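# Slide held gear down onto shaft, meshing neighbours

## Task

The left gripper starts out holding a gear a little above the top of a shaft. Lower it onto the shaft until it sits fully down and level with (perpendicular to) the shaft, with its teeth engaged with both neighbouring gears. Forcing or wedging it too hard counts as failure.

## Robot and tools

Robot: two six-joint arms, left_arm and right_arm, each ending in a two-finger gripper. Joint order for every arm, in calls and in results alike: waist (joint1), shoulder (joint2), elbow (joint3), wrist pitch (joint4), wrist yaw (joint5), wrist roll (joint6), then the gripper. Stated ranges in rad: waist -2.618 to 3.054, shoulder 0.000 to 3.142, elbow 0.000 to 3.142, wrist pitch -1.571 to 1.571, wrist yaw -1.571 to 1.571, wrist roll -2.094 to 2.094. Real ends may sit up to 0.059 rad either side of these.

Frames: the scene frame has its origin at table-top height between the two bases, +x out over the table, +z up, left_arm on the +y side. Left base is near (+0.006, +0.304, -0.005) m, right base near (-0.002, -0.271, -0.001) m. Each arm's end_effector_position (m) and end_effector_quat_wxyz are given in that arm's own base frame and may be a few cm off. That position is the point between the finger pads, just short of the fingertips; the fingers point along the gripper's +z and close along its y.

A row is one flat list of 14 numbers covering both arms: left waist, shoulder, elbow, wrist pitch, wrist yaw, wrist roll, left opening, then the same seven for the right. Each must be in [-1, 1]. The six joint numbers per arm are offsets (not poses), scaled: 1.0 equals 2.224 rad for waist, shoulder, elbow and 8.485 rad for the three wrist joints. They are measured from the Joint targets shown at the start of the call or action, not from the previous row, so repeating an offset moves further. To hold an arm still, give 0 for its joints. Opening is absolute: +1 fully open (about 87 mm gap), 0 about 43 mm, -1 closed. Always resend the present opening for a gripper you want unchanged; 0 means half-open, not 'no change'. To keep the gear gripped, command an opening a little below the grip_measured reading (about 0.04 below for full force).

execute_actions(actions, cameras): actions is a list of up to 15-row tables; each row is a 1/30 s step and a short table repeats its last row. An empty actions list returns the state and all camera images. An action is refused if it would send a joint more than 0.059 rad beyond its range.

move(target, speed, blend, opening_speed, blocking, cameras): target is one 14-number row or a list of up to 15 rows, all offsets counted from the same current Joint targets. speed is rad/s of the joint with farthest to go (0.01 to 12.57, default 0.5). blend rounds corners in rad. opening_speed sets how quickly the opening changes (0.2 or more per second). The result adds a move: line such as done, off_target (rested more than 0.035 rad off), moving, held or fault; none of these tells you about contact.

wait(seconds 0 to 10), stop() to brake a running move, zoom_image(camera, region [x0,y0,x1,y1] in pixels, max 504x504) on the latest image, finished_scene(scene) to end the scene; call nothing else in that reply. read_manual only gives licence text.

Cameras: cam_high (fixed, behind the arms, looking down on the table), cam_left_wrist, cam_right_wrist, each 896x504. Wrist views can lag while the arm moves.

Result lines: Joint positions (rad, plus gripper 0 closed to 1 open), Joint velocities, Joint targets (the base for your next offsets), Joint torques (include gravity; offsets and noise), grip_measured, Tool commands, and warnings such as 'joint sent to its limit', 'joint command not followed' (a clearance check altered targets), MOTOR HOT, OVER-TEMPERATURE FAULT.

Approach: look first, line up the gear hole over the shaft tip with small wrist and arm corrections, keep the gear level, then lower in small, slow steps while keeping the grip. Watch torques and position: if the descent stalls, stop rather than press, back off slightly and realign, perhaps turning the wrist roll a little so the teeth find the gaps of the neighbours. Once fully seated and meshed, open gently and lift the gripper clear without dragging the gear, and check that it stays put.

Avoid: dropping the gear or releasing it while moving, fast contacts, hard pressing or jamming, striking fixed fixtures (bar, plate and rail near the bases), letting the arms touch each other, loading the wrist-camera cables, and holding stretched poses long enough to heat motors. Anything leaving the table fails the task. A loose object may occasionally be nudged by an outside push.

Each tool is called after ">>>" in YAML: its name, and indented under it one key for each argument.

## Session

>>> execute_actions:
  actions: []

Scene clock: 0.00 s.
left_arm: end_effector_position=(+0.2826, -0.1438, +0.1208) grip_measured=-0.512 end_effector_quat_wxyz=(-0.008, +0.859, +0.512, +0.005) | right_arm: end_effector_position=(+0.3825, +0.0000, +0.3605) grip_measured=+1.000 end_effector_quat_wxyz=(+0.707, +0.000, +0.707, +0.000)
Joint positions: left_arm=[-0.61 1.758 1.505 -1.329 -0.015 1.457 0.244] | right_arm=[0 1.047 1.047 0 0 0 1]
Joint velocities: within noise
Joint torques (N m): no reading
Heat: left arm: 30 °C; right arm: 29 °C.
Joint targets: left_arm=[-0.607 1.745 1.514 -1.335 -0.020 1.457] | right_arm=[0.000 1.042 1.060 0.010 -0.001 0.000]
Tool commands: left_gripper/opening=-1.0 right_gripper/opening=+1.0

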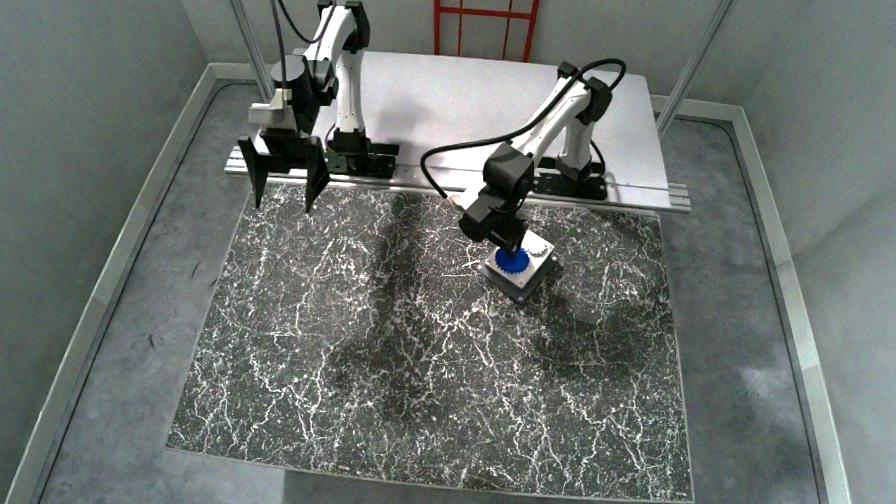

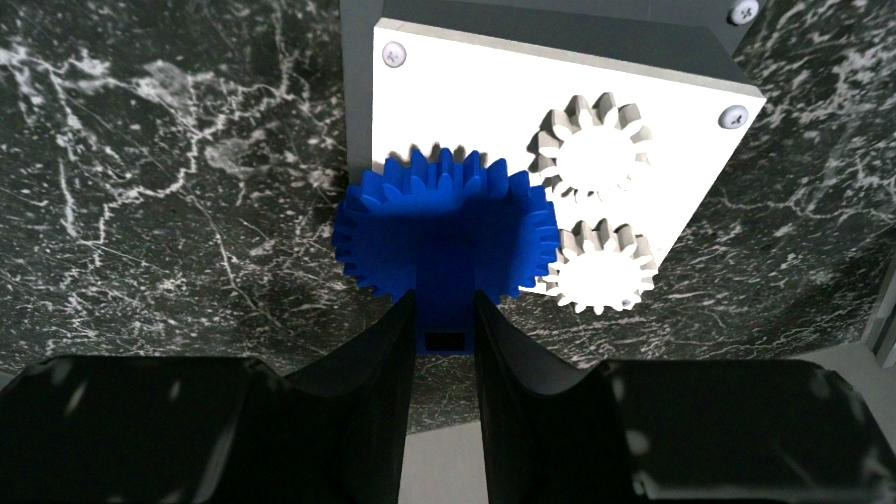

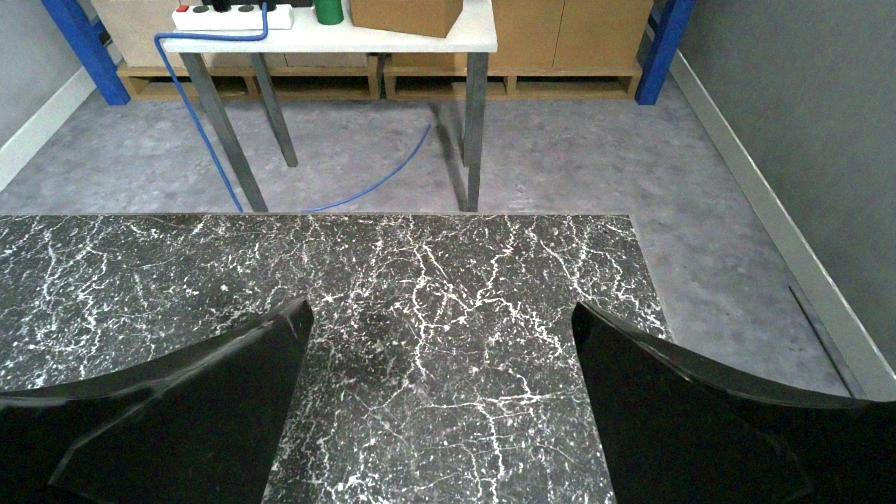

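>>> zoom_image:
  camera: "cam_high"
  region: [450, 210, 580, 310]

>>> zoom_image:
  camera: "cam_left_wrist"
  region: [300, 60, 700, 370]

Scaled by 3.877 from the camera's 896x504 image, which has a finer 1280x720 frame.

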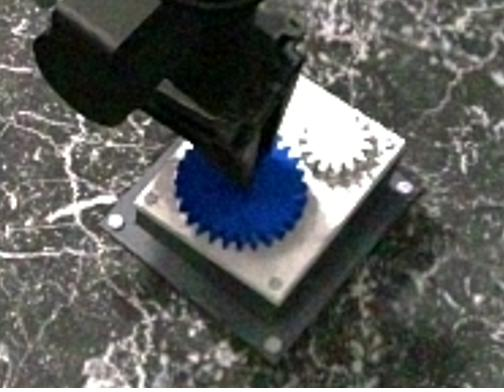

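Scaled by 1.260 from the camera's 896x504 image, which has a finer 1280x720 frame.

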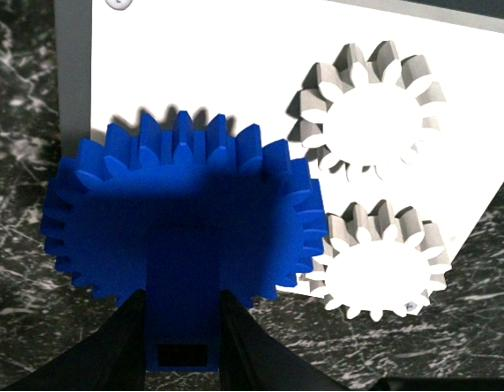

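>>> move:
  target: [0,0.0001,-0.0088,0.00233,0,0,-1,0,0,0,0,0,0,1]
  speed: 0.1
  cameras: ["cam_left_wrist"]

>>> move:
  target: [0,0.0001,-0.0088,0.00233,0,0,-1,0,0,0,0,0,0,1]
  speed: 0.1
  cameras: ["cam_left_wrist"]

Scene clock: 29.50 s.
left_arm: end_effector_position=(+0.2823, -0.1436, +0.1196) grip_measured=-0.512 end_effector_quat_wxyz=(-0.009, +0.859, +0.512, +0.004) | right_arm: end_effector_position=(+0.3825, +0.0000, +0.3605) grip_measured=+1.000 end_effector_quat_wxyz=(+0.707, +0.000, +0.707, +0.000)
Joint positions: left_arm=[-0.61 1.758 1.5 -1.325 -0.015 1.457 0.244] | right_arm=[0 1.047 1.047 0 0 0 1]
Joint torques (N m): left_arm=[0.09 -7.34 4.6 0.46 0.14 -0.03] | right_arm=[-0.24 -2.76 8.02 2.24 -0.07 0.09]
Heat: left arm: 33 °C; right arm: 34 °C.
Joint targets: left_arm=[-0.607 1.745 1.494 -1.315 -0.020 1.457] | right_arm=[0.000 1.042 1.060 0.010 -0.001 0.000]
move: done
camera_calibration:
cam_left_wrist: T_world_to_cam=[[-0.877553, 0.479445, 0.00569359, 0.314465], [0.297831, 0.535752, 0.790105, -0.0824263], [0.375762, 0.695055, -0.612945, 0.208478], [0, 0, 0, 1]] pos_world=[0.222171, -0.251512, 0.19112]
Images, in order (width x height): cam_left_wrist 896x504.

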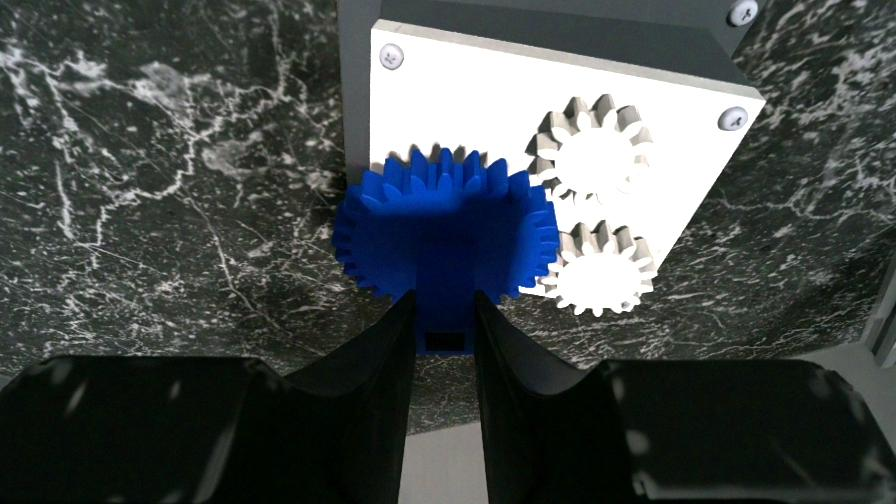

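Scene clock: 30.20 s.
left_arm: end_effector_position=(+0.2825, -0.1436, +0.1182) grip_measured=-0.512 end_effector_quat_wxyz=(-0.008, +0.859, +0.512, +0.005) | right_arm: end_effector_position=(+0.3825, +0.0000, +0.3605) grip_measured=+1.000 end_effector_quat_wxyz=(+0.707, +0.000, +0.707, +0.000)
Joint positions: left_arm=[-0.61 1.758 1.495 -1.319 -0.015 1.457 0.244] | right_arm=[0 1.047 1.047 0 0 0 1]
Joint torques (N m): left_arm=[0.09 -7.36 3.55 0.6 0.14 0.01] | right_arm=[-0.24 -2.77 8.02 2.24 -0.07 0.09]
Heat: left arm: 33 °C; right arm: 34 °C.
Joint targets: left_arm=[-0.607 1.745 1.475 -1.295 -0.020 1.457] | right_arm=[0.000 1.042 1.060 0.010 -0.001 0.000]
move: done
camera_calibration:
cam_left_wrist: T_world_to_cam=[[-0.877546, 0.479467, 0.00494091, 0.314758], [0.297226, 0.535855, 0.790264, -0.0810875], [0.376258, 0.694961, -0.612747, 0.207418], [0, 0, 0, 1]] pos_world=[0.222274, -0.251613, 0.18962]
Images, in order (width x height): cam_left_wrist 896x504.

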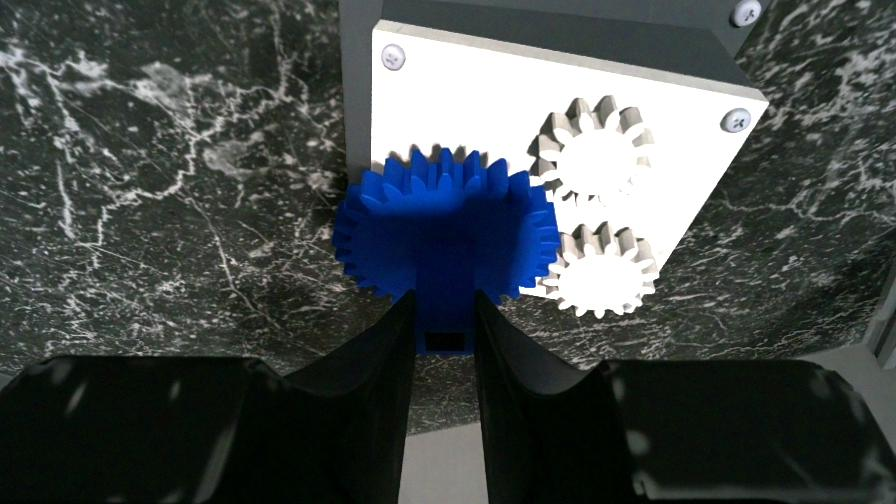

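>>> move:
  target: [0,0.0026,0.0031,-0.00014,0,0,-1,0,0,0,0,0,0,1]
  speed: 0.05

>>> move:
  target: [0.0022,-0.0026,-0.0031,0.00014,0,0.00057,-1,0,0,0,0,0,0,1]
  speed: 0.05

>>> move:
  target: [-0.0022,-0.0026,-0.0031,0.00014,0,-0.00057,-1,0,0,0,0,0,0,1]
  speed: 0.05

>>> move:
  target: [-0.0022,0.0026,0.0031,-0.00014,0,-0.00057,-1,0,0,0,0,0,0,1]
  speed: 0.05

Scene clock: 88.33 s.
left_arm: end_effector_position=(+0.2825, -0.1436, +0.1182) grip_measured=-0.512 end_effector_quat_wxyz=(-0.008, +0.859, +0.512, +0.005) | right_arm: end_effector_position=(+0.3825, +0.0000, +0.3605) grip_measured=+1.000 end_effector_quat_wxyz=(+0.707, +0.000, +0.707, +0.000)
Joint positions: left_arm=[-0.61 1.758 1.495 -1.319 -0.015 1.457 0.244] | right_arm=[0 1.047 1.047 0 0 0 1]
Joint torques (N m): left_arm=[0.09 -6.94 4.08 0.55 0.13 -0.04] | right_arm=[-0.24 -2.76 8.02 2.24 -0.07 0.09]
Heat: left arm: 36 °C; right arm: 36 °C.
Joint targets: left_arm=[-0.607 1.751 1.481 -1.296 -0.020 1.457] | right_arm=[0.000 1.042 1.060 0.010 -0.001 0.000]
move: done

Scene clock: 89.03 s.
left_arm: end_effector_position=(+0.2825, -0.1436, +0.1182) grip_measured=-0.512 end_effector_quat_wxyz=(-0.008, +0.859, +0.512, +0.005) | right_arm: end_effector_position=(+0.3825, +0.0000, +0.3605) grip_measured=+1.000 end_effector_quat_wxyz=(+0.707, +0.000, +0.707, +0.000)
Joint positions: left_arm=[-0.61 1.758 1.495 -1.319 -0.015 1.457 0.244] | right_arm=[0 1.047 1.047 0 0 0 1]
Joint torques (N m): left_arm=[0.57 -7.41 3.55 0.57 0.16 0.03] | right_arm=[-0.25 -2.76 8.01 2.24 -0.07 0.09]
Heat: left arm: 36 °C; right arm: 36 °C.
Joint targets: left_arm=[-0.603 1.745 1.475 -1.295 -0.020 1.462] | right_arm=[0.000 1.042 1.060 0.010 -0.001 0.000]
move: done

Scene clock: 89.73 s.
left_arm: end_effector_position=(+0.2824, -0.1435, +0.1182) grip_measured=-0.512 end_effector_quat_wxyz=(-0.007, +0.859, +0.512, +0.006) | right_arm: end_effector_position=(+0.3825, +0.0000, +0.3605) grip_measured=+1.000 end_effector_quat_wxyz=(+0.707, +0.000, +0.707, +0.000)
Joint positions: left_arm=[-0.61 1.754 1.489 -1.314 -0.015 1.457 0.244] | right_arm=[0 1.047 1.047 0 0 0 1]
Joint torques (N m): left_arm=[0.08 -7.36 3.41 0.56 0.13 -0.03] | right_arm=[-0.24 -2.77 8.02 2.24 -0.06 0.09]
Heat: left arm: 36 °C; right arm: 36 °C.
Joint targets: left_arm=[-0.607 1.740 1.468 -1.294 -0.020 1.457] | right_arm=[0.000 1.042 1.060 0.010 -0.001 0.000]
move: done

Scene clock: 90.43 s.
left_arm: end_effector_position=(+0.2824, -0.1435, +0.1182) grip_measured=-0.512 end_effector_quat_wxyz=(-0.007, +0.859, +0.512, +0.006) | right_arm: end_effector_position=(+0.3825, +0.0000, +0.3605) grip_measured=+1.000 end_effector_quat_wxyz=(+0.707, +0.000, +0.707, +0.000)
Joint positions: left_arm=[-0.61 1.754 1.489 -1.314 -0.015 1.457 0.244] | right_arm=[0 1.047 1.047 0 0 0 1]
Joint torques (N m): left_arm=[-0.36 -6.83 4 0.56 0.12 -0.11] | right_arm=[-0.24 -2.77 8.02 2.24 -0.07 0.09]
Heat: left arm: 36 °C; right arm: 36 °C.
Joint targets: left_arm=[-0.612 1.745 1.475 -1.295 -0.020 1.453] | right_arm=[0.000 1.042 1.060 0.010 -0.001 0.000]
move: done

>>> move:
  target: [0.0022,0.0001,-0.0088,0.00233,0,0.00057,-1,0,0,0,0,0,0,1]
  speed: 0.1

>>> move:
  target: [0,0.0001,-0.0088,0.00233,0,0,-1,0,0,0,0,0,0,1]
  speed: 0.1
  cameras: ["cam_left_wrist"]

Scene clock: 100.70 s.
left_arm: end_effector_position=(+0.2822, -0.1434, +0.1178) grip_measured=-0.512 end_effector_quat_wxyz=(-0.004, +0.859, +0.512, +0.007) | right_arm: end_effector_position=(+0.3825, +0.0000, +0.3605) grip_measured=+1.000 end_effector_quat_wxyz=(+0.707, +0.000, +0.707, +0.000)
Joint positions: left_arm=[-0.61 1.749 1.482 -1.307 -0.015 1.457 0.244] | right_arm=[0 1.047 1.047 0 0 0 1]
Joint torques (N m): left_arm=[0.16 -6.49 3.08 0.69 0.1 0] | right_arm=[-0.24 -2.76 8.02 2.24 -0.07 0.09]
Heat: left arm: 36 °C; right arm: 37 °C.
Joint targets: left_arm=[-0.607 1.746 1.455 -1.275 -0.020 1.457] | right_arm=[0.000 1.042 1.060 0.010 -0.001 0.000]
move: done

Scene clock: 101.40 s.
left_arm: end_effector_position=(+0.2821, -0.1432, +0.1177) grip_measured=-0.512 end_effector_quat_wxyz=(+0.000, +0.859, +0.512, +0.009) | right_arm: end_effector_position=(+0.3825, +0.0000, +0.3605) grip_measured=+1.000 end_effector_quat_wxyz=(+0.707, +0.000, +0.707, +0.000)
Joint positions: left_arm=[-0.61 1.738 1.469 -1.294 -0.016 1.457 0.244] | right_arm=[0 1.047 1.047 0 0 0 1]
Joint torques (N m): left_arm=[0.09 -5.45 2.51 0.78 0.12 -0.03] | right_arm=[-0.24 -2.77 8.01 2.24 -0.07 0.09]
Heat: left arm: 36 °C; right arm: 37 °C.
Joint targets: left_arm=[-0.607 1.746 1.436 -1.256 -0.020 1.457] | right_arm=[0.000 1.042 1.060 0.010 -0.001 0.000]
move: off_target (left_arm); left_arm: the wrist pitch is farthest, 0.039 rad from its target
camera_calibration:
cam_left_wrist: T_world_to_cam=[[-0.877462, 0.479426, -0.0145073, 0.316461], [0.284276, 0.544178, 0.78934, -0.0759406], [0.386325, 0.688492, -0.613785, 0.203284], [0, 0, 0, 1]] pos_world=[0.220737, -0.250354, 0.189306]
Images, in order (width x height): cam_left_wrist 896x504.

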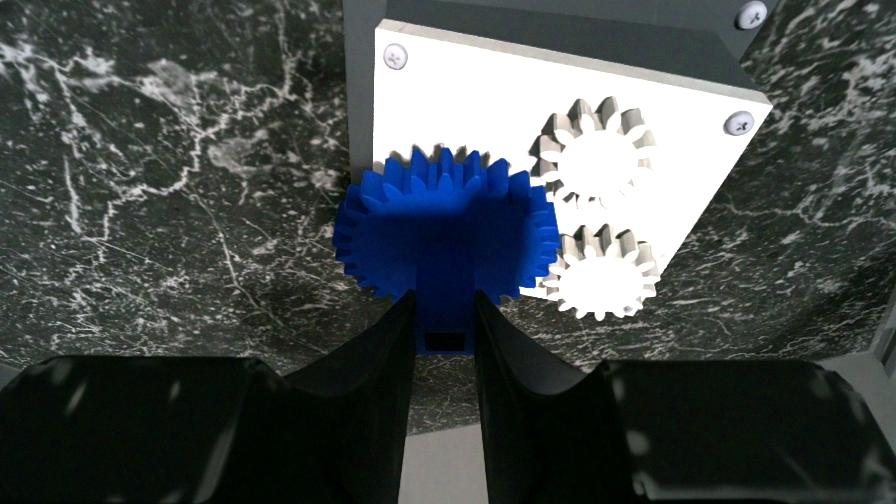

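>>> move:
  target: [0,0.0099,0.1488,-0.03595,0,0,-1,0,0,0,0,0,0,1]
  speed: 0.3
  cameras: ["cam_left_wrist"]

>>> zoom_image:
  camera: "cam_left_wrist"
  region: [320, 0, 720, 360]

Scene clock: 138.37 s.
left_arm: end_effector_position=(+0.2833, -0.1439, +0.1823) grip_measured=-0.512 end_effector_quat_wxyz=(+0.008, +0.859, +0.512, +0.013) | right_arm: end_effector_position=(+0.3825, +0.0000, +0.3605) grip_measured=+1.000 end_effector_quat_wxyz=(+0.707, +0.000, +0.707, +0.000)
Joint positions: left_arm=[-0.61 1.753 1.745 -1.539 -0.017 1.457 0.244] | right_arm=[0 1.047 1.047 0 0 0 1]
Joint torques (N m): left_arm=[0.1 -5.05 6.72 0.21 0.14 -0.02] | right_arm=[-0.24 -2.76 8.02 2.24 -0.07 0.1]
Heat: left arm: 33 °C; right arm: 38 °C.
Joint targets: left_arm=[-0.607 1.768 1.766 -1.560 -0.020 1.457] | right_arm=[0.000 1.042 1.060 0.010 -0.001 0.000]
move: done
camera_calibration:
cam_left_wrist: T_world_to_cam=[[-0.877136, 0.479274, -0.0304887, 0.321634], [0.273613, 0.550905, 0.788441, -0.122733], [0.394676, 0.683228, -0.614354, 0.239964], [0, 0, 0, 1]] pos_world=[0.22099, -0.250487, 0.253996]
Images, in order (width x height): cam_left_wrist 896x504.

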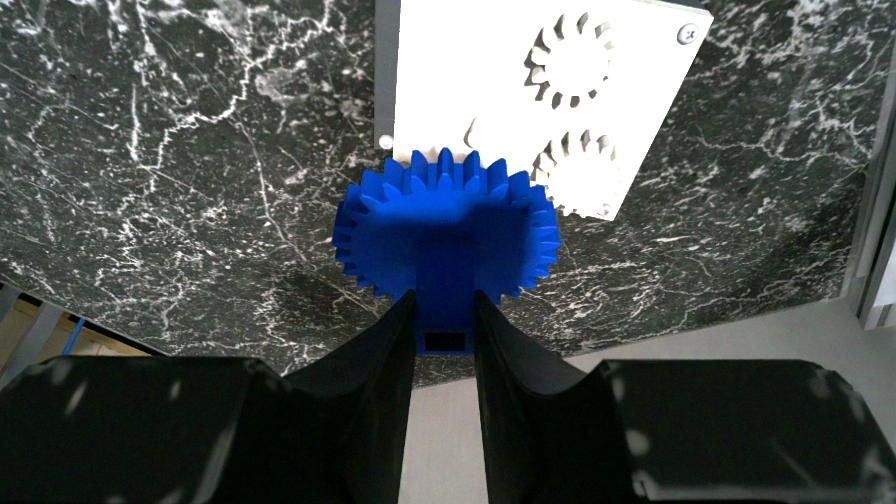

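Scaled by 1.260 from the camera's 896x504 image, which has a finer 1280x720 frame.

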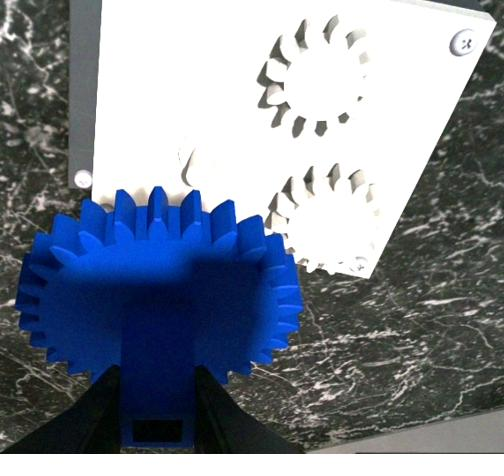

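>>> zoom_image:
  camera: "cam_left_wrist"
  region: [410, 60, 550, 180]

>>> zoom_image:
  camera: "cam_left_wrist"
  region: [400, 200, 500, 360]

Scaled by 3.600 from the camera's 896x504 image, which has a finer 1280x720 frame.

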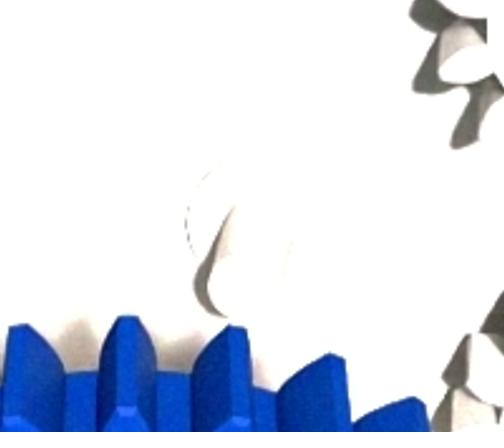

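Scaled by 3.150 from the camera's 896x504 image, which has a finer 1280x720 frame.

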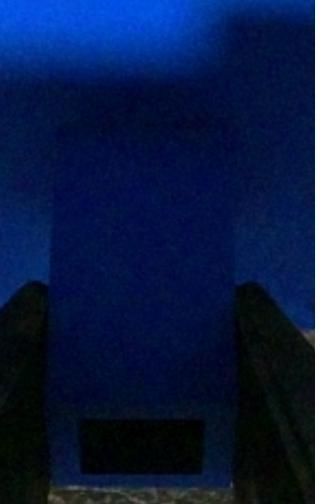

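>>> zoom_image:
  camera: "cam_left_wrist"
  region: [450, 95, 510, 155]

Scaled by 8.400 from the camera's 896x504 image, which has a finer 1280x720 frame.

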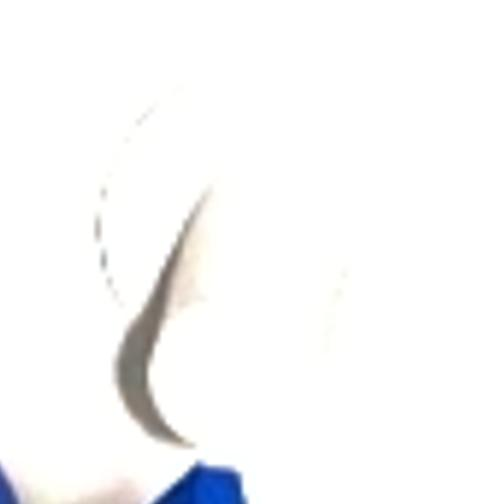

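>>> move:
  target: [0.0125,-0.0351,-0.1389,0.0265,0,0.0033,-1,0,0,0,0,0,0,1]
  speed: 0.3
  cameras: ["cam_left_wrist"]

>>> zoom_image:
  camera: "cam_left_wrist"
  region: [320, 60, 720, 370]

Scene clock: 212.47 s.
left_arm: end_effector_position=(+0.2736, -0.1299, +0.1196) grip_measured=-0.512 end_effector_quat_wxyz=(-0.022, +0.857, +0.515, -0.001) | right_arm: end_effector_position=(+0.3825, +0.0000, +0.3605) grip_measured=+1.000 end_effector_quat_wxyz=(+0.707, +0.000, +0.707, +0.000)
Joint positions: left_arm=[-0.59 1.729 1.464 -1.346 -0.017 1.469 0.244] | right_arm=[0 1.047 1.047 0 0 0 1]
Joint torques (N m): left_arm=[0.77 -9.07 4.6 0.41 0.15 0.15] | right_arm=[-0.24 -2.76 8.02 2.24 -0.07 0.09]
Heat: left arm: 33 °C; right arm: 39 °C.
Joint targets: left_arm=[-0.579 1.690 1.457 -1.336 -0.020 1.486] | right_arm=[0.000 1.042 1.060 0.010 -0.001 0.000]
move: off_target (left_arm); left_arm: the shoulder is farthest, 0.039 rad from its target
camera_calibration:
cam_left_wrist: T_world_to_cam=[[-0.881091, 0.471793, 0.0330166, 0.29697], [0.310769, 0.52492, 0.79239, -0.0924138], [0.356513, 0.708428, -0.609121, 0.208699], [0, 0, 0, 1]] pos_world=[0.215973, -0.239447, 0.190545]
Images, in order (width x height): cam_left_wrist 896x504.

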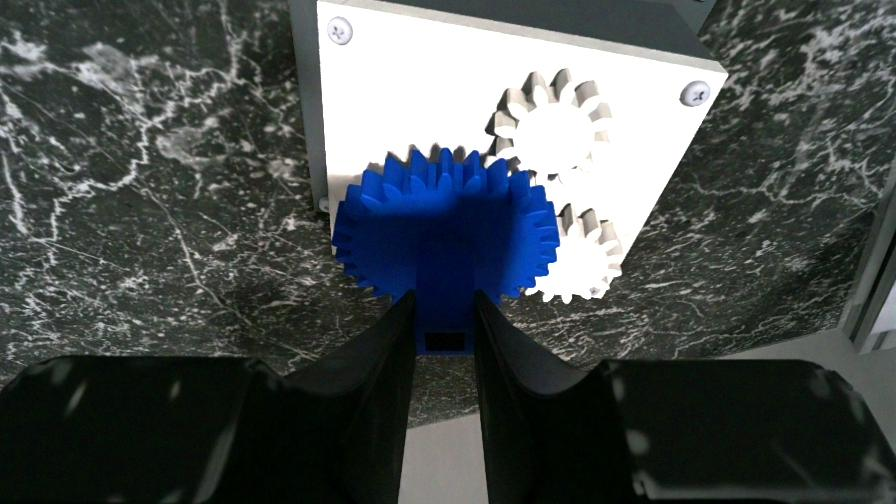

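Scaled by 1.260 from the camera's 896x504 image, which has a finer 1280x720 frame.

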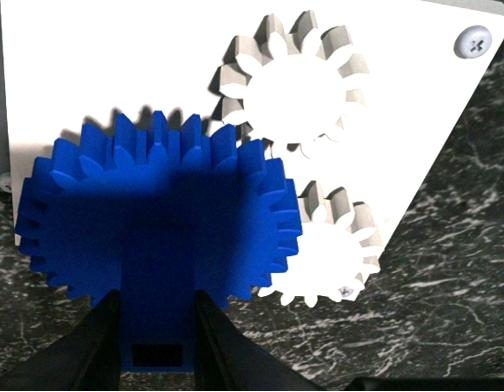

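>>> move:
  target: [0,0,0.014,-0.0037,0,0,-1,0,0,0,0,0,0,1]
  speed: 0.1

Scene clock: 218.90 s.
left_arm: end_effector_position=(+0.2737, -0.1299, +0.1196) grip_measured=-0.512 end_effector_quat_wxyz=(-0.021, +0.857, +0.515, -0.001) | right_arm: end_effector_position=(+0.3825, +0.0000, +0.3605) grip_measured=+1.000 end_effector_quat_wxyz=(+0.707, +0.000, +0.707, +0.000)
Joint positions: left_arm=[-0.59 1.729 1.464 -1.345 -0.017 1.469 0.244] | right_arm=[0 1.047 1.047 0 0 0 1]
Joint torques (N m): left_arm=[0.81 -9.16 6.97 0.11 0.15 0.16] | right_arm=[-0.24 -2.77 8.02 2.24 -0.07 0.09]
Heat: left arm: 35 °C; right arm: 39 °C.
Joint targets: left_arm=[-0.579 1.690 1.488 -1.367 -0.020 1.485] | right_arm=[0.000 1.042 1.060 0.010 -0.001 0.000]
move: off_target (left_arm); left_arm: the shoulder is farthest, 0.039 rad from its target

>>> move:
  target: [0.004,0,0.014,-0.0037,0,0.001,-1,0,0,0,0,0,0,1]
  speed: 0.1

Scene clock: 223.13 s.
left_arm: end_effector_position=(+0.2757, -0.1280, +0.1279) grip_measured=-0.512 end_effector_quat_wxyz=(-0.020, +0.857, +0.515, -0.001) | right_arm: end_effector_position=(+0.3825, +0.0000, +0.3605) grip_measured=+1.000 end_effector_quat_wxyz=(+0.707, +0.000, +0.707, +0.000)
Joint positions: left_arm=[-0.581 1.729 1.497 -1.376 -0.017 1.477 0.244] | right_arm=[0 1.047 1.047 0 0 0 1]
Joint torques (N m): left_arm=[0.83 -9.11 6.95 0.1 0.15 0.14] | right_arm=[-0.24 -2.77 8.02 2.24 -0.06 0.09]
Heat: left arm: 35 °C; right arm: 39 °C.
Joint targets: left_arm=[-0.571 1.690 1.520 -1.398 -0.020 1.494] | right_arm=[0.000 1.042 1.060 0.010 -0.001 0.000]
move: off_target (left_arm); left_arm: the shoulder is farthest, 0.039 rad from its target

>>> move:
  target: [0,-0.0121,-0.027,0.0072,0,0.001,-1,0,0,0,0,0,0,1]
  speed: 0.1
  cameras: ["cam_left_wrist"]

Scene clock: 231.63 s.
left_arm: end_effector_position=(+0.2751, -0.1276, +0.1274) grip_measured=-0.512 end_effector_quat_wxyz=(-0.010, +0.859, +0.512, +0.005) | right_arm: end_effector_position=(+0.3825, +0.0000, +0.3605) grip_measured=+1.000 end_effector_quat_wxyz=(+0.707, +0.000, +0.707, +0.000)
Joint positions: left_arm=[-0.581 1.702 1.466 -1.348 -0.017 1.486 0.244] | right_arm=[0 1.047 1.047 0 0 0 1]
Joint torques (N m): left_arm=[0.91 -8.95 4.68 0.47 0.15 0.15] | right_arm=[-0.24 -2.76 8.02 2.24 -0.06 0.09]
Heat: left arm: 37 °C; right arm: 40 °C.
Joint targets: left_arm=[-0.571 1.663 1.460 -1.337 -0.020 1.502] | right_arm=[0.000 1.042 1.060 0.010 -0.001 0.000]
move: off_target (left_arm); left_arm: the shoulder is farthest, 0.039 rad from its target
camera_calibration:
cam_left_wrist: T_world_to_cam=[[-0.877719, 0.479122, 0.00717593, 0.300186], [0.298064, 0.534186, 0.791077, -0.0953702], [0.375189, 0.696482, -0.611674, 0.205064], [0, 0, 0, 1]] pos_world=[0.214968, -0.235704, 0.198723]
Images, in order (width x height): cam_left_wrist 896x504.

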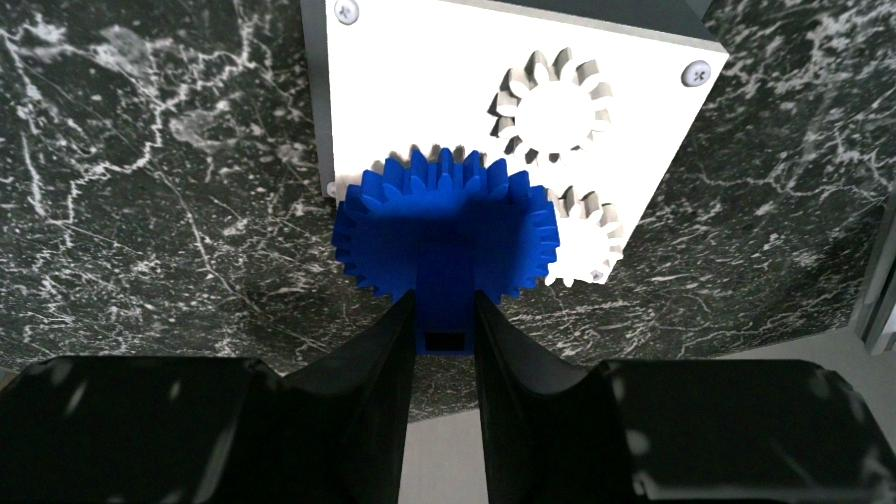

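>>> move:
  target: [0,0.0292,-0.0072,0.0029,0,0,-1,0,0,0,0,0,0,1]
  speed: 0.1

>>> move:
  target: [0,0,-0.0088,0.0023,0,0,-1,0,0,0,0,0,0,1]
  speed: 0.1

>>> move:
  target: [0,0,-0.0044,0.0012,0,0,-1,0,0,0,0,0,0,1]
  speed: 0.1
  cameras: ["cam_left_wrist"]

Scene clock: 244.07 s.
left_arm: end_effector_position=(+0.2767, -0.1286, +0.1194) grip_measured=-0.512 end_effector_quat_wxyz=(-0.013, +0.859, +0.512, +0.003) | right_arm: end_effector_position=(+0.3825, +0.0000, +0.3605) grip_measured=+1.000 end_effector_quat_wxyz=(+0.707, +0.000, +0.707, +0.000)
Joint positions: left_arm=[-0.581 1.716 1.449 -1.324 -0.017 1.486 0.244] | right_arm=[0 1.047 1.047 0 0 0 1]
Joint torques (N m): left_arm=[0.77 -5.05 4.68 0.45 0.13 0.15] | right_arm=[-0.24 -2.77 8.02 2.24 -0.07 0.09]
Heat: left arm: 38 °C; right arm: 40 °C.
Joint targets: left_arm=[-0.571 1.728 1.444 -1.313 -0.020 1.503] | right_arm=[0.000 1.042 1.060 0.010 -0.001 0.000]
move: done

Scene clock: 244.87 s.
left_arm: end_effector_position=(+0.2774, -0.1274, +0.1186) grip_measured=-0.512 end_effector_quat_wxyz=(-0.015, +0.859, +0.512, +0.007) | right_arm: end_effector_position=(+0.3825, +0.0000, +0.3605) grip_measured=+1.000 end_effector_quat_wxyz=(+0.707, +0.000, +0.707, +0.000)
Joint positions: left_arm=[-0.581 1.716 1.445 -1.32 -0.025 1.486 0.244] | right_arm=[0 1.047 1.047 0 0 0 1]
Joint torques (N m): left_arm=[0.79 -5 3.44 0.59 0.25 0.17] | right_arm=[-0.24 -2.76 8.02 2.24 -0.07 0.09]
Heat: left arm: 38 °C; right arm: 40 °C.
Joint targets: left_arm=[-0.571 1.728 1.424 -1.293 -0.020 1.502] | right_arm=[0.000 1.042 1.060 0.010 -0.001 0.000]
move: done

Scene clock: 245.57 s.
left_arm: end_effector_position=(+0.2778, -0.1258, +0.1182) grip_measured=-0.512 end_effector_quat_wxyz=(-0.017, +0.859, +0.511, +0.010) | right_arm: end_effector_position=(+0.3825, +0.0000, +0.3605) grip_measured=+1.000 end_effector_quat_wxyz=(+0.707, +0.000, +0.707, +0.000)
Joint positions: left_arm=[-0.581 1.716 1.442 -1.319 -0.034 1.486 0.244] | right_arm=[0 1.047 1.047 0 0 0 1]
Joint torques (N m): left_arm=[0.84 -5.07 2.96 0.67 0.35 0.15] | right_arm=[-0.24 -2.76 8.02 2.24 -0.07 0.09]
Heat: left arm: 38 °C; right arm: 40 °C.
Joint targets: left_arm=[-0.571 1.728 1.414 -1.283 -0.020 1.502] | right_arm=[0.000 1.042 1.060 0.010 -0.001 0.000]
move: off_target (left_arm); left_arm: the wrist pitch is farthest, 0.036 rad from its target
camera_calibration:
cam_left_wrist: T_world_to_cam=[[-0.877426, 0.479493, 0.0145081, 0.300893], [0.296716, 0.5187, 0.801817, -0.092738], [0.37694, 0.707839, -0.597394, 0.196452], [0, 0, 0, 1]] pos_world=[0.217477, -0.23523, 0.187353]
Images, in order (width x height): cam_left_wrist 896x504.

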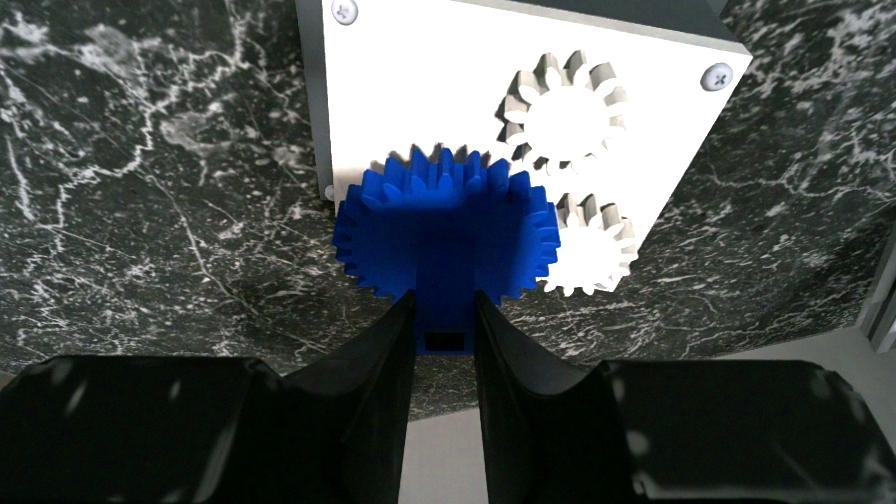

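>>> move:
  target: [0,0.0045,0.145,-0.0333,0,0,-1,0,0,0,0,0,0,1]
  speed: 0.3
  cameras: ["cam_left_wrist"]

>>> zoom_image:
  camera: "cam_left_wrist"
  region: [415, 70, 515, 170]

Scene clock: 260.70 s.
left_arm: end_effector_position=(+0.2816, -0.1298, +0.1842) grip_measured=-0.512 end_effector_quat_wxyz=(+0.003, +0.859, +0.512, +0.016) | right_arm: end_effector_position=(+0.3825, +0.0000, +0.3605) grip_measured=+1.000 end_effector_quat_wxyz=(+0.707, +0.000, +0.707, +0.000)
Joint positions: left_arm=[-0.581 1.723 1.715 -1.544 -0.027 1.486 0.244] | right_arm=[0 1.047 1.047 0 0 0 1]
Joint torques (N m): left_arm=[0.88 -4.67 6.71 0.2 0.24 0.15] | right_arm=[-0.24 -2.76 8.02 2.24 -0.06 0.09]
Heat: left arm: 36 °C; right arm: 40 °C.
Joint targets: left_arm=[-0.571 1.738 1.737 -1.566 -0.020 1.502] | right_arm=[0.000 1.042 1.060 0.010 -0.001 0.000]
move: done
camera_calibration:
cam_left_wrist: T_world_to_cam=[[-0.877238, 0.479352, -0.0259815, 0.312621], [0.272406, 0.54162, 0.795263, -0.133621], [0.395283, 0.690557, -0.605708, 0.231345], [0, 0, 0, 1]] pos_world=[0.219195, -0.237241, 0.254514]
Images, in order (width x height): cam_left_wrist 896x504.

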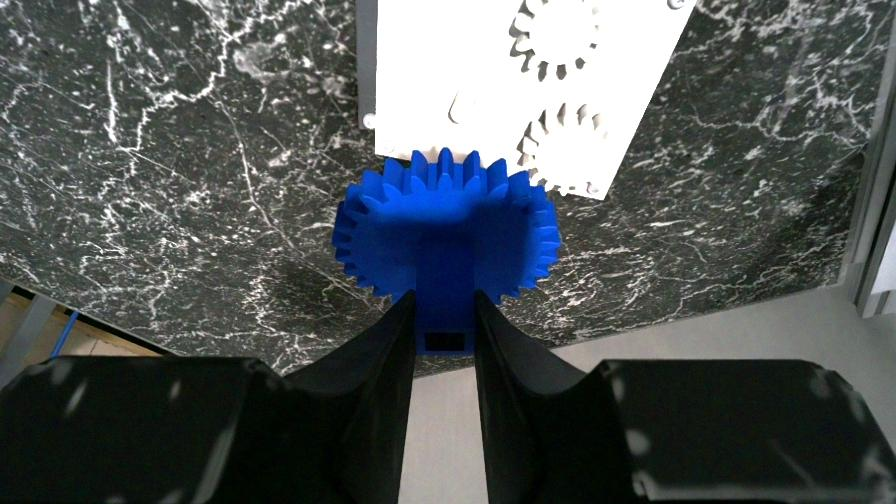

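Scaled by 5.040 from the camera's 896x504 image, which has a finer 1280x720 frame.

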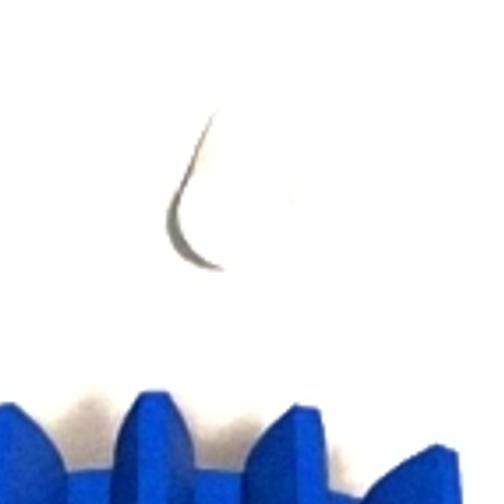

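>>> move:
  target: [0,-0.0274,-0.1317,0.0298,0.0015,0,-1,0,0,0,0,0,0,1]
  speed: 0.3

>>> move:
  target: [0,0,-0.0044,0.0012,0,0,-1,0,0,0,0,0,0,1]
  speed: 0.1

Scene clock: 288.27 s.
left_arm: end_effector_position=(+0.2769, -0.1292, +0.1202) grip_measured=-0.512 end_effector_quat_wxyz=(-0.010, +0.859, +0.511, +0.003) | right_arm: end_effector_position=(+0.3825, +0.0000, +0.3605) grip_measured=+1.000 end_effector_quat_wxyz=(+0.707, +0.000, +0.707, +0.000)
Joint positions: left_arm=[-0.581 1.714 1.45 -1.323 -0.014 1.486 0.244] | right_arm=[0 1.047 1.047 0 0 0 1]
Joint torques (N m): left_arm=[0.91 -8.83 4.64 0.44 0.28 0.15] | right_arm=[-0.24 -2.77 8.02 2.24 -0.07 0.09]
Heat: left arm: 35 °C; right arm: 41 °C.
Joint targets: left_arm=[-0.571 1.677 1.444 -1.313 -0.007 1.503] | right_arm=[0.000 1.042 1.060 0.010 -0.001 0.000]
move: off_target (left_arm); left_arm: the shoulder is farthest, 0.037 rad from its target

Scene clock: 288.97 s.
left_arm: end_effector_position=(+0.2771, -0.1294, +0.1192) grip_measured=-0.512 end_effector_quat_wxyz=(-0.010, +0.859, +0.511, +0.003) | right_arm: end_effector_position=(+0.3825, +0.0000, +0.3605) grip_measured=+1.000 end_effector_quat_wxyz=(+0.707, +0.000, +0.707, +0.000)
Joint positions: left_arm=[-0.581 1.714 1.447 -1.318 -0.014 1.487 0.244] | right_arm=[0 1.047 1.047 0 0 0 1]
Joint torques (N m): left_arm=[0.83 -8.8 4.14 0.51 0.25 0.15] | right_arm=[-0.24 -2.77 8.02 2.24 -0.07 0.09]
Heat: left arm: 35 °C; right arm: 41 °C.
Joint targets: left_arm=[-0.571 1.677 1.434 -1.302 -0.007 1.503] | right_arm=[0.000 1.042 1.060 0.010 -0.001 0.000]
move: off_target (left_arm); left_arm: the shoulder is farthest, 0.037 rad from its target

>>> move:
  target: [0,0,-0.0066,0.0017,0,0,-1,0,0,0,0,0,0,1]
  speed: 0.1

>>> move:
  target: [0,0,-0.0066,0.0017,0,0,-1,0,0,0,0,0,0,1]
  speed: 0.1

Scene clock: 297.13 s.
left_arm: end_effector_position=(+0.2768, -0.1292, +0.1193) grip_measured=-0.512 end_effector_quat_wxyz=(-0.005, +0.859, +0.511, +0.006) | right_arm: end_effector_position=(+0.3825, +0.0000, +0.3605) grip_measured=+1.000 end_effector_quat_wxyz=(+0.707, +0.000, +0.707, +0.000)
Joint positions: left_arm=[-0.581 1.703 1.434 -1.307 -0.014 1.487 0.244] | right_arm=[0 1.047 1.047 0 0 0 1]
Joint torques (N m): left_arm=[0.87 -7.91 3.92 0.53 0.26 0.13] | right_arm=[-0.24 -2.77 8.02 2.24 -0.07 0.09]
Heat: left arm: 36 °C; right arm: 41 °C.
Joint targets: left_arm=[-0.571 1.677 1.420 -1.288 -0.007 1.503] | right_arm=[0.000 1.042 1.060 0.010 -0.001 0.000]
move: done

Scene clock: 297.83 s.
left_arm: end_effector_position=(+0.2766, -0.1290, +0.1191) grip_measured=-0.512 end_effector_quat_wxyz=(-0.002, +0.859, +0.511, +0.007) | right_arm: end_effector_position=(+0.3825, +0.0000, +0.3605) grip_measured=+1.000 end_effector_quat_wxyz=(+0.707, +0.000, +0.707, +0.000)
Joint positions: left_arm=[-0.581 1.694 1.424 -1.298 -0.014 1.487 0.244] | right_arm=[0 1.047 1.047 0 0 0 1]
Joint torques (N m): left_arm=[0.8 -7.21 3.66 0.61 0.26 0.12] | right_arm=[-0.24 -2.76 8.02 2.24 -0.07 0.09]
Heat: left arm: 36 °C; right arm: 41 °C.
Joint targets: left_arm=[-0.571 1.677 1.405 -1.274 -0.007 1.503] | right_arm=[0.000 1.042 1.060 0.010 -0.001 0.000]
move: done

>>> move:
  target: [0.0014,0,0,0,0,0.0004,-1,0,0,0,0,0,0,1]
  speed: 0.05

>>> move:
  target: [0.0014,0,0,0,0,0.0004,-1,0,0,0,0,0,0,1]
  speed: 0.05

>>> move:
  target: [0.0014,0,0,0,0,0.0004,-1,0,0,0,0,0,0,1]
  speed: 0.05

Scene clock: 310.37 s.
left_arm: end_effector_position=(+0.2766, -0.1290, +0.1191) grip_measured=-0.512 end_effector_quat_wxyz=(-0.002, +0.860, +0.511, +0.007) | right_arm: end_effector_position=(+0.3825, +0.0000, +0.3605) grip_measured=+1.000 end_effector_quat_wxyz=(+0.707, +0.000, +0.707, +0.000)
Joint positions: left_arm=[-0.581 1.694 1.424 -1.298 -0.014 1.487 0.244] | right_arm=[0 1.047 1.047 0 0 0 1]
Joint torques (N m): left_arm=[1.07 -7.2 3.6 0.6 0.26 0.17] | right_arm=[-0.24 -2.76 8.01 2.24 -0.07 0.1]
Heat: left arm: 36 °C; right arm: 41 °C.
Joint targets: left_arm=[-0.568 1.677 1.405 -1.274 -0.007 1.506] | right_arm=[0.000 1.042 1.060 0.010 -0.001 0.000]
move: done

Scene clock: 311.13 s.
left_arm: end_effector_position=(+0.2771, -0.1282, +0.1191) grip_measured=-0.512 end_effector_quat_wxyz=(-0.002, +0.859, +0.511, +0.007) | right_arm: end_effector_position=(+0.3825, +0.0000, +0.3605) grip_measured=+1.000 end_effector_quat_wxyz=(+0.707, +0.000, +0.707, +0.000)
Joint positions: left_arm=[-0.578 1.694 1.424 -1.298 -0.014 1.49 0.244] | right_arm=[0 1.047 1.047 0 0 0 1]
Joint torques (N m): left_arm=[1.16 -7.23 3.59 0.62 0.26 0.19] | right_arm=[-0.24 -2.76 8.02 2.24 -0.07 0.09]
Heat: left arm: 36 °C; right arm: 41 °C.
Joint targets: left_arm=[-0.564 1.677 1.405 -1.274 -0.007 1.509] | right_arm=[0.000 1.042 1.060 0.010 -0.001 0.000]
move: done

Scene clock: 311.83 s.
left_arm: end_effector_position=(+0.2775, -0.1275, +0.1191) grip_measured=-0.512 end_effector_quat_wxyz=(-0.002, +0.859, +0.512, +0.007) | right_arm: end_effector_position=(+0.3825, +0.0000, +0.3605) grip_measured=+1.000 end_effector_quat_wxyz=(+0.707, +0.000, +0.707, +0.000)
Joint positions: left_arm=[-0.576 1.694 1.424 -1.298 -0.014 1.492 0.244] | right_arm=[0 1.047 1.047 0 0 0 1]
Joint torques (N m): left_arm=[1.14 -7.25 3.63 0.62 0.28 0.2] | right_arm=[-0.24 -2.76 8.02 2.24 -0.07 0.09]
Heat: left arm: 36 °C; right arm: 41 °C.
Joint targets: left_arm=[-0.561 1.677 1.405 -1.274 -0.007 1.513] | right_arm=[0.000 1.042 1.060 0.010 -0.001 0.000]
move: done

Not there. Go further and add small radial changes (q2 down = -R).

>>> move:
  target: [0.0014,0,0,0,0,0.0004,-1,0,0,0,0,0,0,1]
  speed: 0.05

>>> move:
  target: [0.0014,0,0,0,0,0.0004,-1,0,0,0,0,0,0,1]
  speed: 0.05

>>> move:
  target: [-0.0130,0,0,0,0,-0.006,-1,0,0,0,0,0,0,1]
  speed: 0.05

>>> move:
  target: [-0.0014,0,0,0,0,-0.0004,-1,0,0,0,0,0,0,1]
  speed: 0.05

>>> move:
  target: [-0.0014,0,0,0,0,-0.0004,-1,0,0,0,0,0,0,1]
  speed: 0.05

>>> move:
  target: [-0.0014,0,0,0,0,-0.0004,-1,0,0,0,0,0,0,1]
  speed: 0.05

Scene clock: 320.43 s.
left_arm: end_effector_position=(+0.2780, -0.1266, +0.1194) grip_measured=-0.512 end_effector_quat_wxyz=(-0.001, +0.859, +0.512, +0.007) | right_arm: end_effector_position=(+0.3825, +0.0000, +0.3605) grip_measured=+1.000 end_effector_quat_wxyz=(+0.707, +0.000, +0.707, +0.000)
Joint positions: left_arm=[-0.572 1.693 1.424 -1.298 -0.014 1.494 0.244] | right_arm=[0 1.047 1.047 0 0 0 1]
Joint torques (N m): left_arm=[1.11 -7.16 3.63 0.63 0.27 0.21] | right_arm=[-0.23 -2.76 8.02 2.24 -0.07 0.09]
Heat: left arm: 36 °C; right arm: 41 °C.
Joint targets: left_arm=[-0.558 1.677 1.405 -1.274 -0.007 1.516] | right_arm=[0.000 1.042 1.060 0.010 -0.001 0.000]
move: done

Scene clock: 321.13 s.
left_arm: end_effector_position=(+0.2784, -0.1259, +0.1194) grip_measured=-0.512 end_effector_quat_wxyz=(-0.001, +0.859, +0.512, +0.007) | right_arm: end_effector_position=(+0.3825, +0.0000, +0.3605) grip_measured=+1.000 end_effector_quat_wxyz=(+0.707, +0.000, +0.707, +0.000)
Joint positions: left_arm=[-0.569 1.693 1.424 -1.298 -0.014 1.497 0.244] | right_arm=[0 1.047 1.047 0 0 0 1]
Joint torques (N m): left_arm=[1.16 -7.13 3.59 0.61 0.26 0.23] | right_arm=[-0.24 -2.76 8.02 2.24 -0.07 0.09]
Heat: left arm: 36 °C; right arm: 41 °C.
Joint targets: left_arm=[-0.555 1.677 1.405 -1.274 -0.007 1.520] | right_arm=[0.000 1.042 1.060 0.010 -0.001 0.000]
move: done

Scene clock: 322.50 s.
left_arm: end_effector_position=(+0.2768, -0.1291, +0.1192) grip_measured=-0.512 end_effector_quat_wxyz=(+0.000, +0.858, +0.513, +0.008) | right_arm: end_effector_position=(+0.3825, +0.0000, +0.3605) grip_measured=+1.000 end_effector_quat_wxyz=(+0.707, +0.000, +0.707, +0.000)
Joint positions: left_arm=[-0.581 1.693 1.424 -1.295 -0.014 1.483 0.244] | right_arm=[0 1.047 1.047 0 0 0 1]
Joint torques (N m): left_arm=[-0.49 -7.1 3.62 0.58 0.28 -0.19] | right_arm=[-0.24 -2.77 8.02 2.24 -0.07 0.09]
Heat: left arm: 36 °C; right arm: 41 °C.
Joint targets: left_arm=[-0.584 1.677 1.405 -1.274 -0.007 1.469] | right_arm=[0.000 1.042 1.060 0.010 -0.001 0.000]
move: done

Scene clock: 323.23 s.
left_arm: end_effector_position=(+0.2765, -0.1299, +0.1192) grip_measured=-0.512 end_effector_quat_wxyz=(+0.000, +0.858, +0.514, +0.008) | right_arm: end_effector_position=(+0.3825, +0.0000, +0.3605) grip_measured=+1.000 end_effector_quat_wxyz=(+0.707, +0.000, +0.707, +0.000)
Joint positions: left_arm=[-0.584 1.693 1.424 -1.294 -0.014 1.479 0.244] | right_arm=[0 1.047 1.047 0 0 0 1]
Joint torques (N m): left_arm=[-0.47 -7.13 3.63 0.58 0.27 -0.17] | right_arm=[-0.24 -2.76 8.02 2.24 -0.07 0.09]
Heat: left arm: 36 °C; right arm: 41 °C.
Joint targets: left_arm=[-0.587 1.677 1.405 -1.274 -0.007 1.465] | right_arm=[0.000 1.042 1.060 0.010 -0.001 0.000]
move: done

Scene clock: 323.97 s.
left_arm: end_effector_position=(+0.2761, -0.1306, +0.1192) grip_measured=-0.512 end_effector_quat_wxyz=(+0.000, +0.858, +0.514, +0.008) | right_arm: end_effector_position=(+0.3825, +0.0000, +0.3605) grip_measured=+1.000 end_effector_quat_wxyz=(+0.707, +0.000, +0.707, +0.000)
Joint positions: left_arm=[-0.586 1.693 1.424 -1.294 -0.014 1.475 0.244] | right_arm=[0 1.047 1.047 0 0 0 1]
Joint torques (N m): left_arm=[-0.49 -7.1 3.74 0.58 0.25 -0.13] | right_arm=[-0.24 -2.77 8.02 2.24 -0.07 0.09]
Heat: left arm: 36 °C; right arm: 41 °C.
Joint targets: left_arm=[-0.590 1.677 1.405 -1.274 -0.007 1.462] | right_arm=[0.000 1.042 1.060 0.010 -0.001 0.000]
move: done

Scene clock: 324.70 s.
left_arm: end_effector_position=(+0.2755, -0.1314, +0.1190) grip_measured=-0.512 end_effector_quat_wxyz=(+0.000, +0.858, +0.514, +0.008) | right_arm: end_effector_position=(+0.3825, +0.0000, +0.3605) grip_measured=+1.000 end_effector_quat_wxyz=(+0.707, +0.000, +0.707, +0.000)
Joint positions: left_arm=[-0.59 1.693 1.423 -1.293 -0.014 1.472 0.244] | right_arm=[0 1.047 1.047 0 0 0 1]
Joint torques (N m): left_arm=[-0.46 -7.08 3.74 0.57 0.26 -0.18] | right_arm=[-0.24 -2.76 8.02 2.24 -0.07 0.09]
Heat: left arm: 36 °C; right arm: 41 °C.
Joint targets: left_arm=[-0.593 1.677 1.405 -1.274 -0.007 1.458] | right_arm=[0.000 1.042 1.060 0.010 -0.001 0.000]
move: done

>>> move:
  target:
    - [0,-0.0017,-0.0026,0.0003,0,0,-1,0,0,0,0,0,0,1]
    - [0.0176,-0.0017,-0.0026,0.0003,0,0.0058,-1,0,0,0,0,0,0,1]
  speed: 0.03

>>> move:
  target:
    - [0,-0.0017,-0.0026,0.0003,0,0,-1,0,0,0,0,0,0,1]
    - [-0.0176,-0.0017,-0.0026,0.0003,0,-0.0058,-1,0,0,0,0,0,0,1]
  speed: 0.03

Scene clock: 338.43 s.
left_arm: end_effector_position=(+0.2789, -0.1257, +0.1196) grip_measured=-0.512 end_effector_quat_wxyz=(+0.002, +0.856, +0.518, +0.010) | right_arm: end_effector_position=(+0.3825, +0.0000, +0.3605) grip_measured=+1.000 end_effector_quat_wxyz=(+0.707, +0.000, +0.707, +0.000)
Joint positions: left_arm=[-0.569 1.688 1.42 -1.289 -0.015 1.485 0.244] | right_arm=[0 1.047 1.047 0 0 0 1]
Joint torques (N m): left_arm=[1.11 -7.05 3.56 0.57 0.29 0.21] | right_arm=[-0.24 -2.77 8.01 2.24 -0.06 0.09]
Heat: left arm: 36 °C; right arm: 41 °C.
Joint targets: left_arm=[-0.554 1.673 1.399 -1.271 -0.007 1.508] | right_arm=[0.000 1.042 1.060 0.010 -0.001 0.000]
move: done

Scene clock: 341.13 s.
left_arm: end_effector_position=(+0.2752, -0.1311, +0.1191) grip_measured=-0.512 end_effector_quat_wxyz=(+0.003, +0.858, +0.513, +0.010) | right_arm: end_effector_position=(+0.3825, +0.0000, +0.3605) grip_measured=+1.000 end_effector_quat_wxyz=(+0.707, +0.000, +0.707, +0.000)
Joint positions: left_arm=[-0.59 1.684 1.413 -1.285 -0.015 1.474 0.244] | right_arm=[0 1.047 1.047 0 0 0 1]
Joint torques (N m): left_arm=[-0.42 -6.95 3.67 0.55 0.3 -0.19] | right_arm=[-0.24 -2.76 8.01 2.24 -0.07 0.09]
Heat: left arm: 36 °C; right arm: 41 °C.
Joint targets: left_arm=[-0.593 1.669 1.393 -1.269 -0.007 1.458] | right_arm=[0.000 1.042 1.060 0.010 -0.001 0.000]
move: done

>>> move:
  target:
    - [0,-0.0018,-0.0021,0,0,0,-1,0,0,0,0,0,0,1]
    - [0.0176,-0.0018,-0.0021,0,0,0.0058,-1,0,0,0,0,0,0,1]
  speed: 0.03

>>> move:
  target:
    - [0,-0.0018,-0.0021,0,0,0,-1,0,0,0,0,0,0,1]
    - [-0.0176,-0.0018,-0.0021,0,0,-0.0058,-1,0,0,0,0,0,0,1]
  speed: 0.03

>>> move:
  target:
    - [0,-0.0018,-0.0021,0,0,0,-1,0,0,0,0,0,0,1]
    - [0.0176,-0.0018,-0.0021,0,0,0.0058,-1,0,0,0,0,0,0,1]
  speed: 0.03

Scene clock: 360.00 s.
left_arm: end_effector_position=(+0.2786, -0.1255, +0.1198) grip_measured=-0.512 end_effector_quat_wxyz=(+0.006, +0.856, +0.517, +0.012) | right_arm: end_effector_position=(+0.3825, +0.0000, +0.3605) grip_measured=+1.000 end_effector_quat_wxyz=(+0.707, +0.000, +0.707, +0.000)
Joint positions: left_arm=[-0.569 1.679 1.41 -1.281 -0.017 1.486 0.244] | right_arm=[0 1.047 1.047 0 0 0 1]
Joint torques (N m): left_arm=[1.17 -6.84 3.52 0.53 0.29 0.2] | right_arm=[-0.24 -2.77 8.02 2.24 -0.06 0.1]
Heat: left arm: 37 °C; right arm: 41 °C.
Joint targets: left_arm=[-0.554 1.665 1.389 -1.268 -0.007 1.507] | right_arm=[0.000 1.042 1.060 0.010 -0.001 0.000]
move: done

Scene clock: 362.70 s.
left_arm: end_effector_position=(+0.2750, -0.1307, +0.1194) grip_measured=-0.512 end_effector_quat_wxyz=(+0.006, +0.859, +0.513, +0.012) | right_arm: end_effector_position=(+0.3825, +0.0000, +0.3605) grip_measured=+1.000 end_effector_quat_wxyz=(+0.707, +0.000, +0.707, +0.000)
Joint positions: left_arm=[-0.59 1.676 1.404 -1.277 -0.017 1.475 0.244] | right_arm=[0 1.047 1.047 0 0 0 1]
Joint torques (N m): left_arm=[-0.34 -6.84 3.6 0.52 0.31 -0.15] | right_arm=[-0.24 -2.76 8.02 2.24 -0.07 0.09]
Heat: left arm: 36 °C; right arm: 41 °C.
Joint targets: left_arm=[-0.593 1.661 1.384 -1.269 -0.007 1.458] | right_arm=[0.000 1.042 1.060 0.010 -0.001 0.000]
move: done

Scene clock: 365.30 s.
left_arm: end_effector_position=(+0.2782, -0.1251, +0.1200) grip_measured=-0.512 end_effector_quat_wxyz=(+0.008, +0.856, +0.516, +0.014) | right_arm: end_effector_position=(+0.3825, +0.0000, +0.3605) grip_measured=+1.000 end_effector_quat_wxyz=(+0.707, +0.000, +0.707, +0.000)
Joint positions: left_arm=[-0.569 1.671 1.402 -1.274 -0.017 1.488 0.244] | right_arm=[0 1.047 1.047 0 0 0 1]
Joint torques (N m): left_arm=[1.2 -6.72 3.44 0.47 0.29 0.19] | right_arm=[-0.24 -2.76 8.02 2.24 -0.07 0.09]
Heat: left arm: 36 °C; right arm: 41 °C.
Joint targets: left_arm=[-0.554 1.657 1.379 -1.269 -0.007 1.508] | right_arm=[0.000 1.042 1.060 0.010 -0.001 0.000]
move: done

>>> move:
  target:
    - [0,0.0225,0.144,-0.0342,0,0,-1,0,0,0,0,0,0,1]
    - [0.0589,0.0787,0.1956,-0.0350,0,-0.1791,-1,0,0,0,0,0,0,1]
  speed: [0.4,0.8]
  cameras: ["cam_left_wrist"]

>>> zoom_image:
  camera: "cam_left_wrist"
  region: [395, 60, 515, 180]

Scene clock: 413.60 s.
left_arm: end_effector_position=(+0.2641, -0.1196, +0.1732) grip_measured=-0.512 end_effector_quat_wxyz=(+0.002, +0.217, +0.976, +0.006) | right_arm: end_effector_position=(+0.3825, +0.0000, +0.3605) grip_measured=+1.000 end_effector_quat_wxyz=(+0.707, +0.000, +0.707, +0.000)
Joint positions: left_arm=[-0.434 1.818 1.791 -1.542 -0.013 0.004 0.244] | right_arm=[0 1.047 1.047 0 0 0 1]
Joint torques (N m): left_arm=[0.88 -5.6 6.82 0.21 0.16 -0.21] | right_arm=[-0.24 -2.77 8.01 2.24 -0.07 0.09]
Heat: left arm: 35 °C; right arm: 42 °C.
Joint targets: left_arm=[-0.423 1.833 1.814 -1.566 -0.007 -0.012] | right_arm=[0.000 1.042 1.060 0.010 -0.001 0.000]
move: done
camera_calibration:
cam_left_wrist: T_world_to_cam=[[-0.426891, -0.90413, -0.0176855, 0.00616557], [-0.572488, 0.255062, 0.779231, 0.0660025], [-0.700015, 0.342772, -0.626487, 0.475837], [0, 0, 0, 1]] pos_world=[0.373511, -0.174363, 0.246783]
Images, in order (width x height): cam_left_wrist 896x504.

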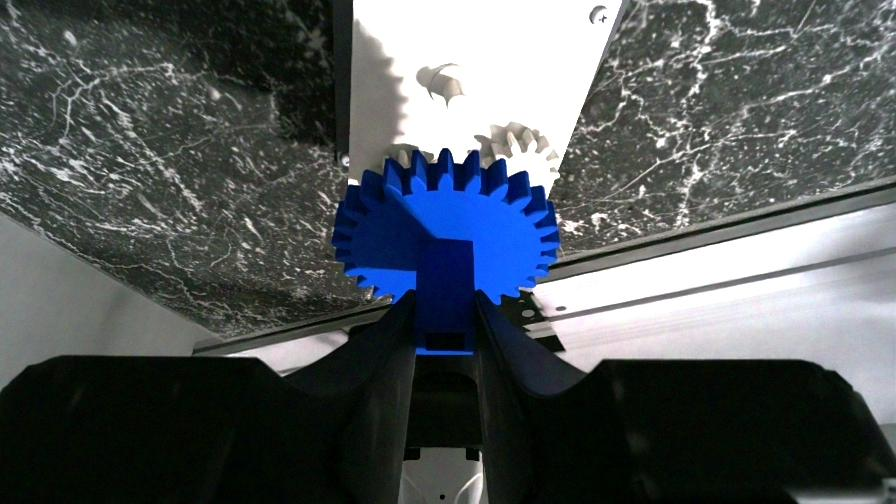

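Scaled by 4.200 from the camera's 896x504 image, which has a finer 1280x720 frame.

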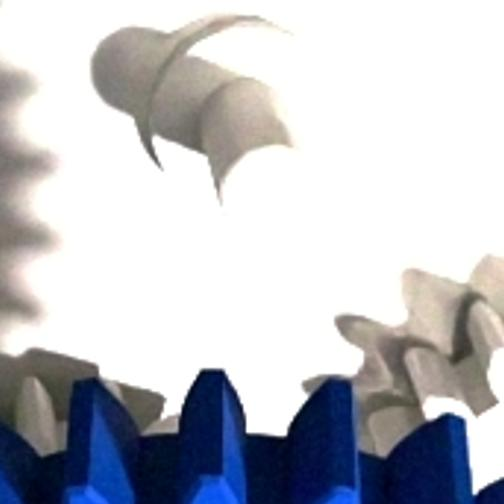

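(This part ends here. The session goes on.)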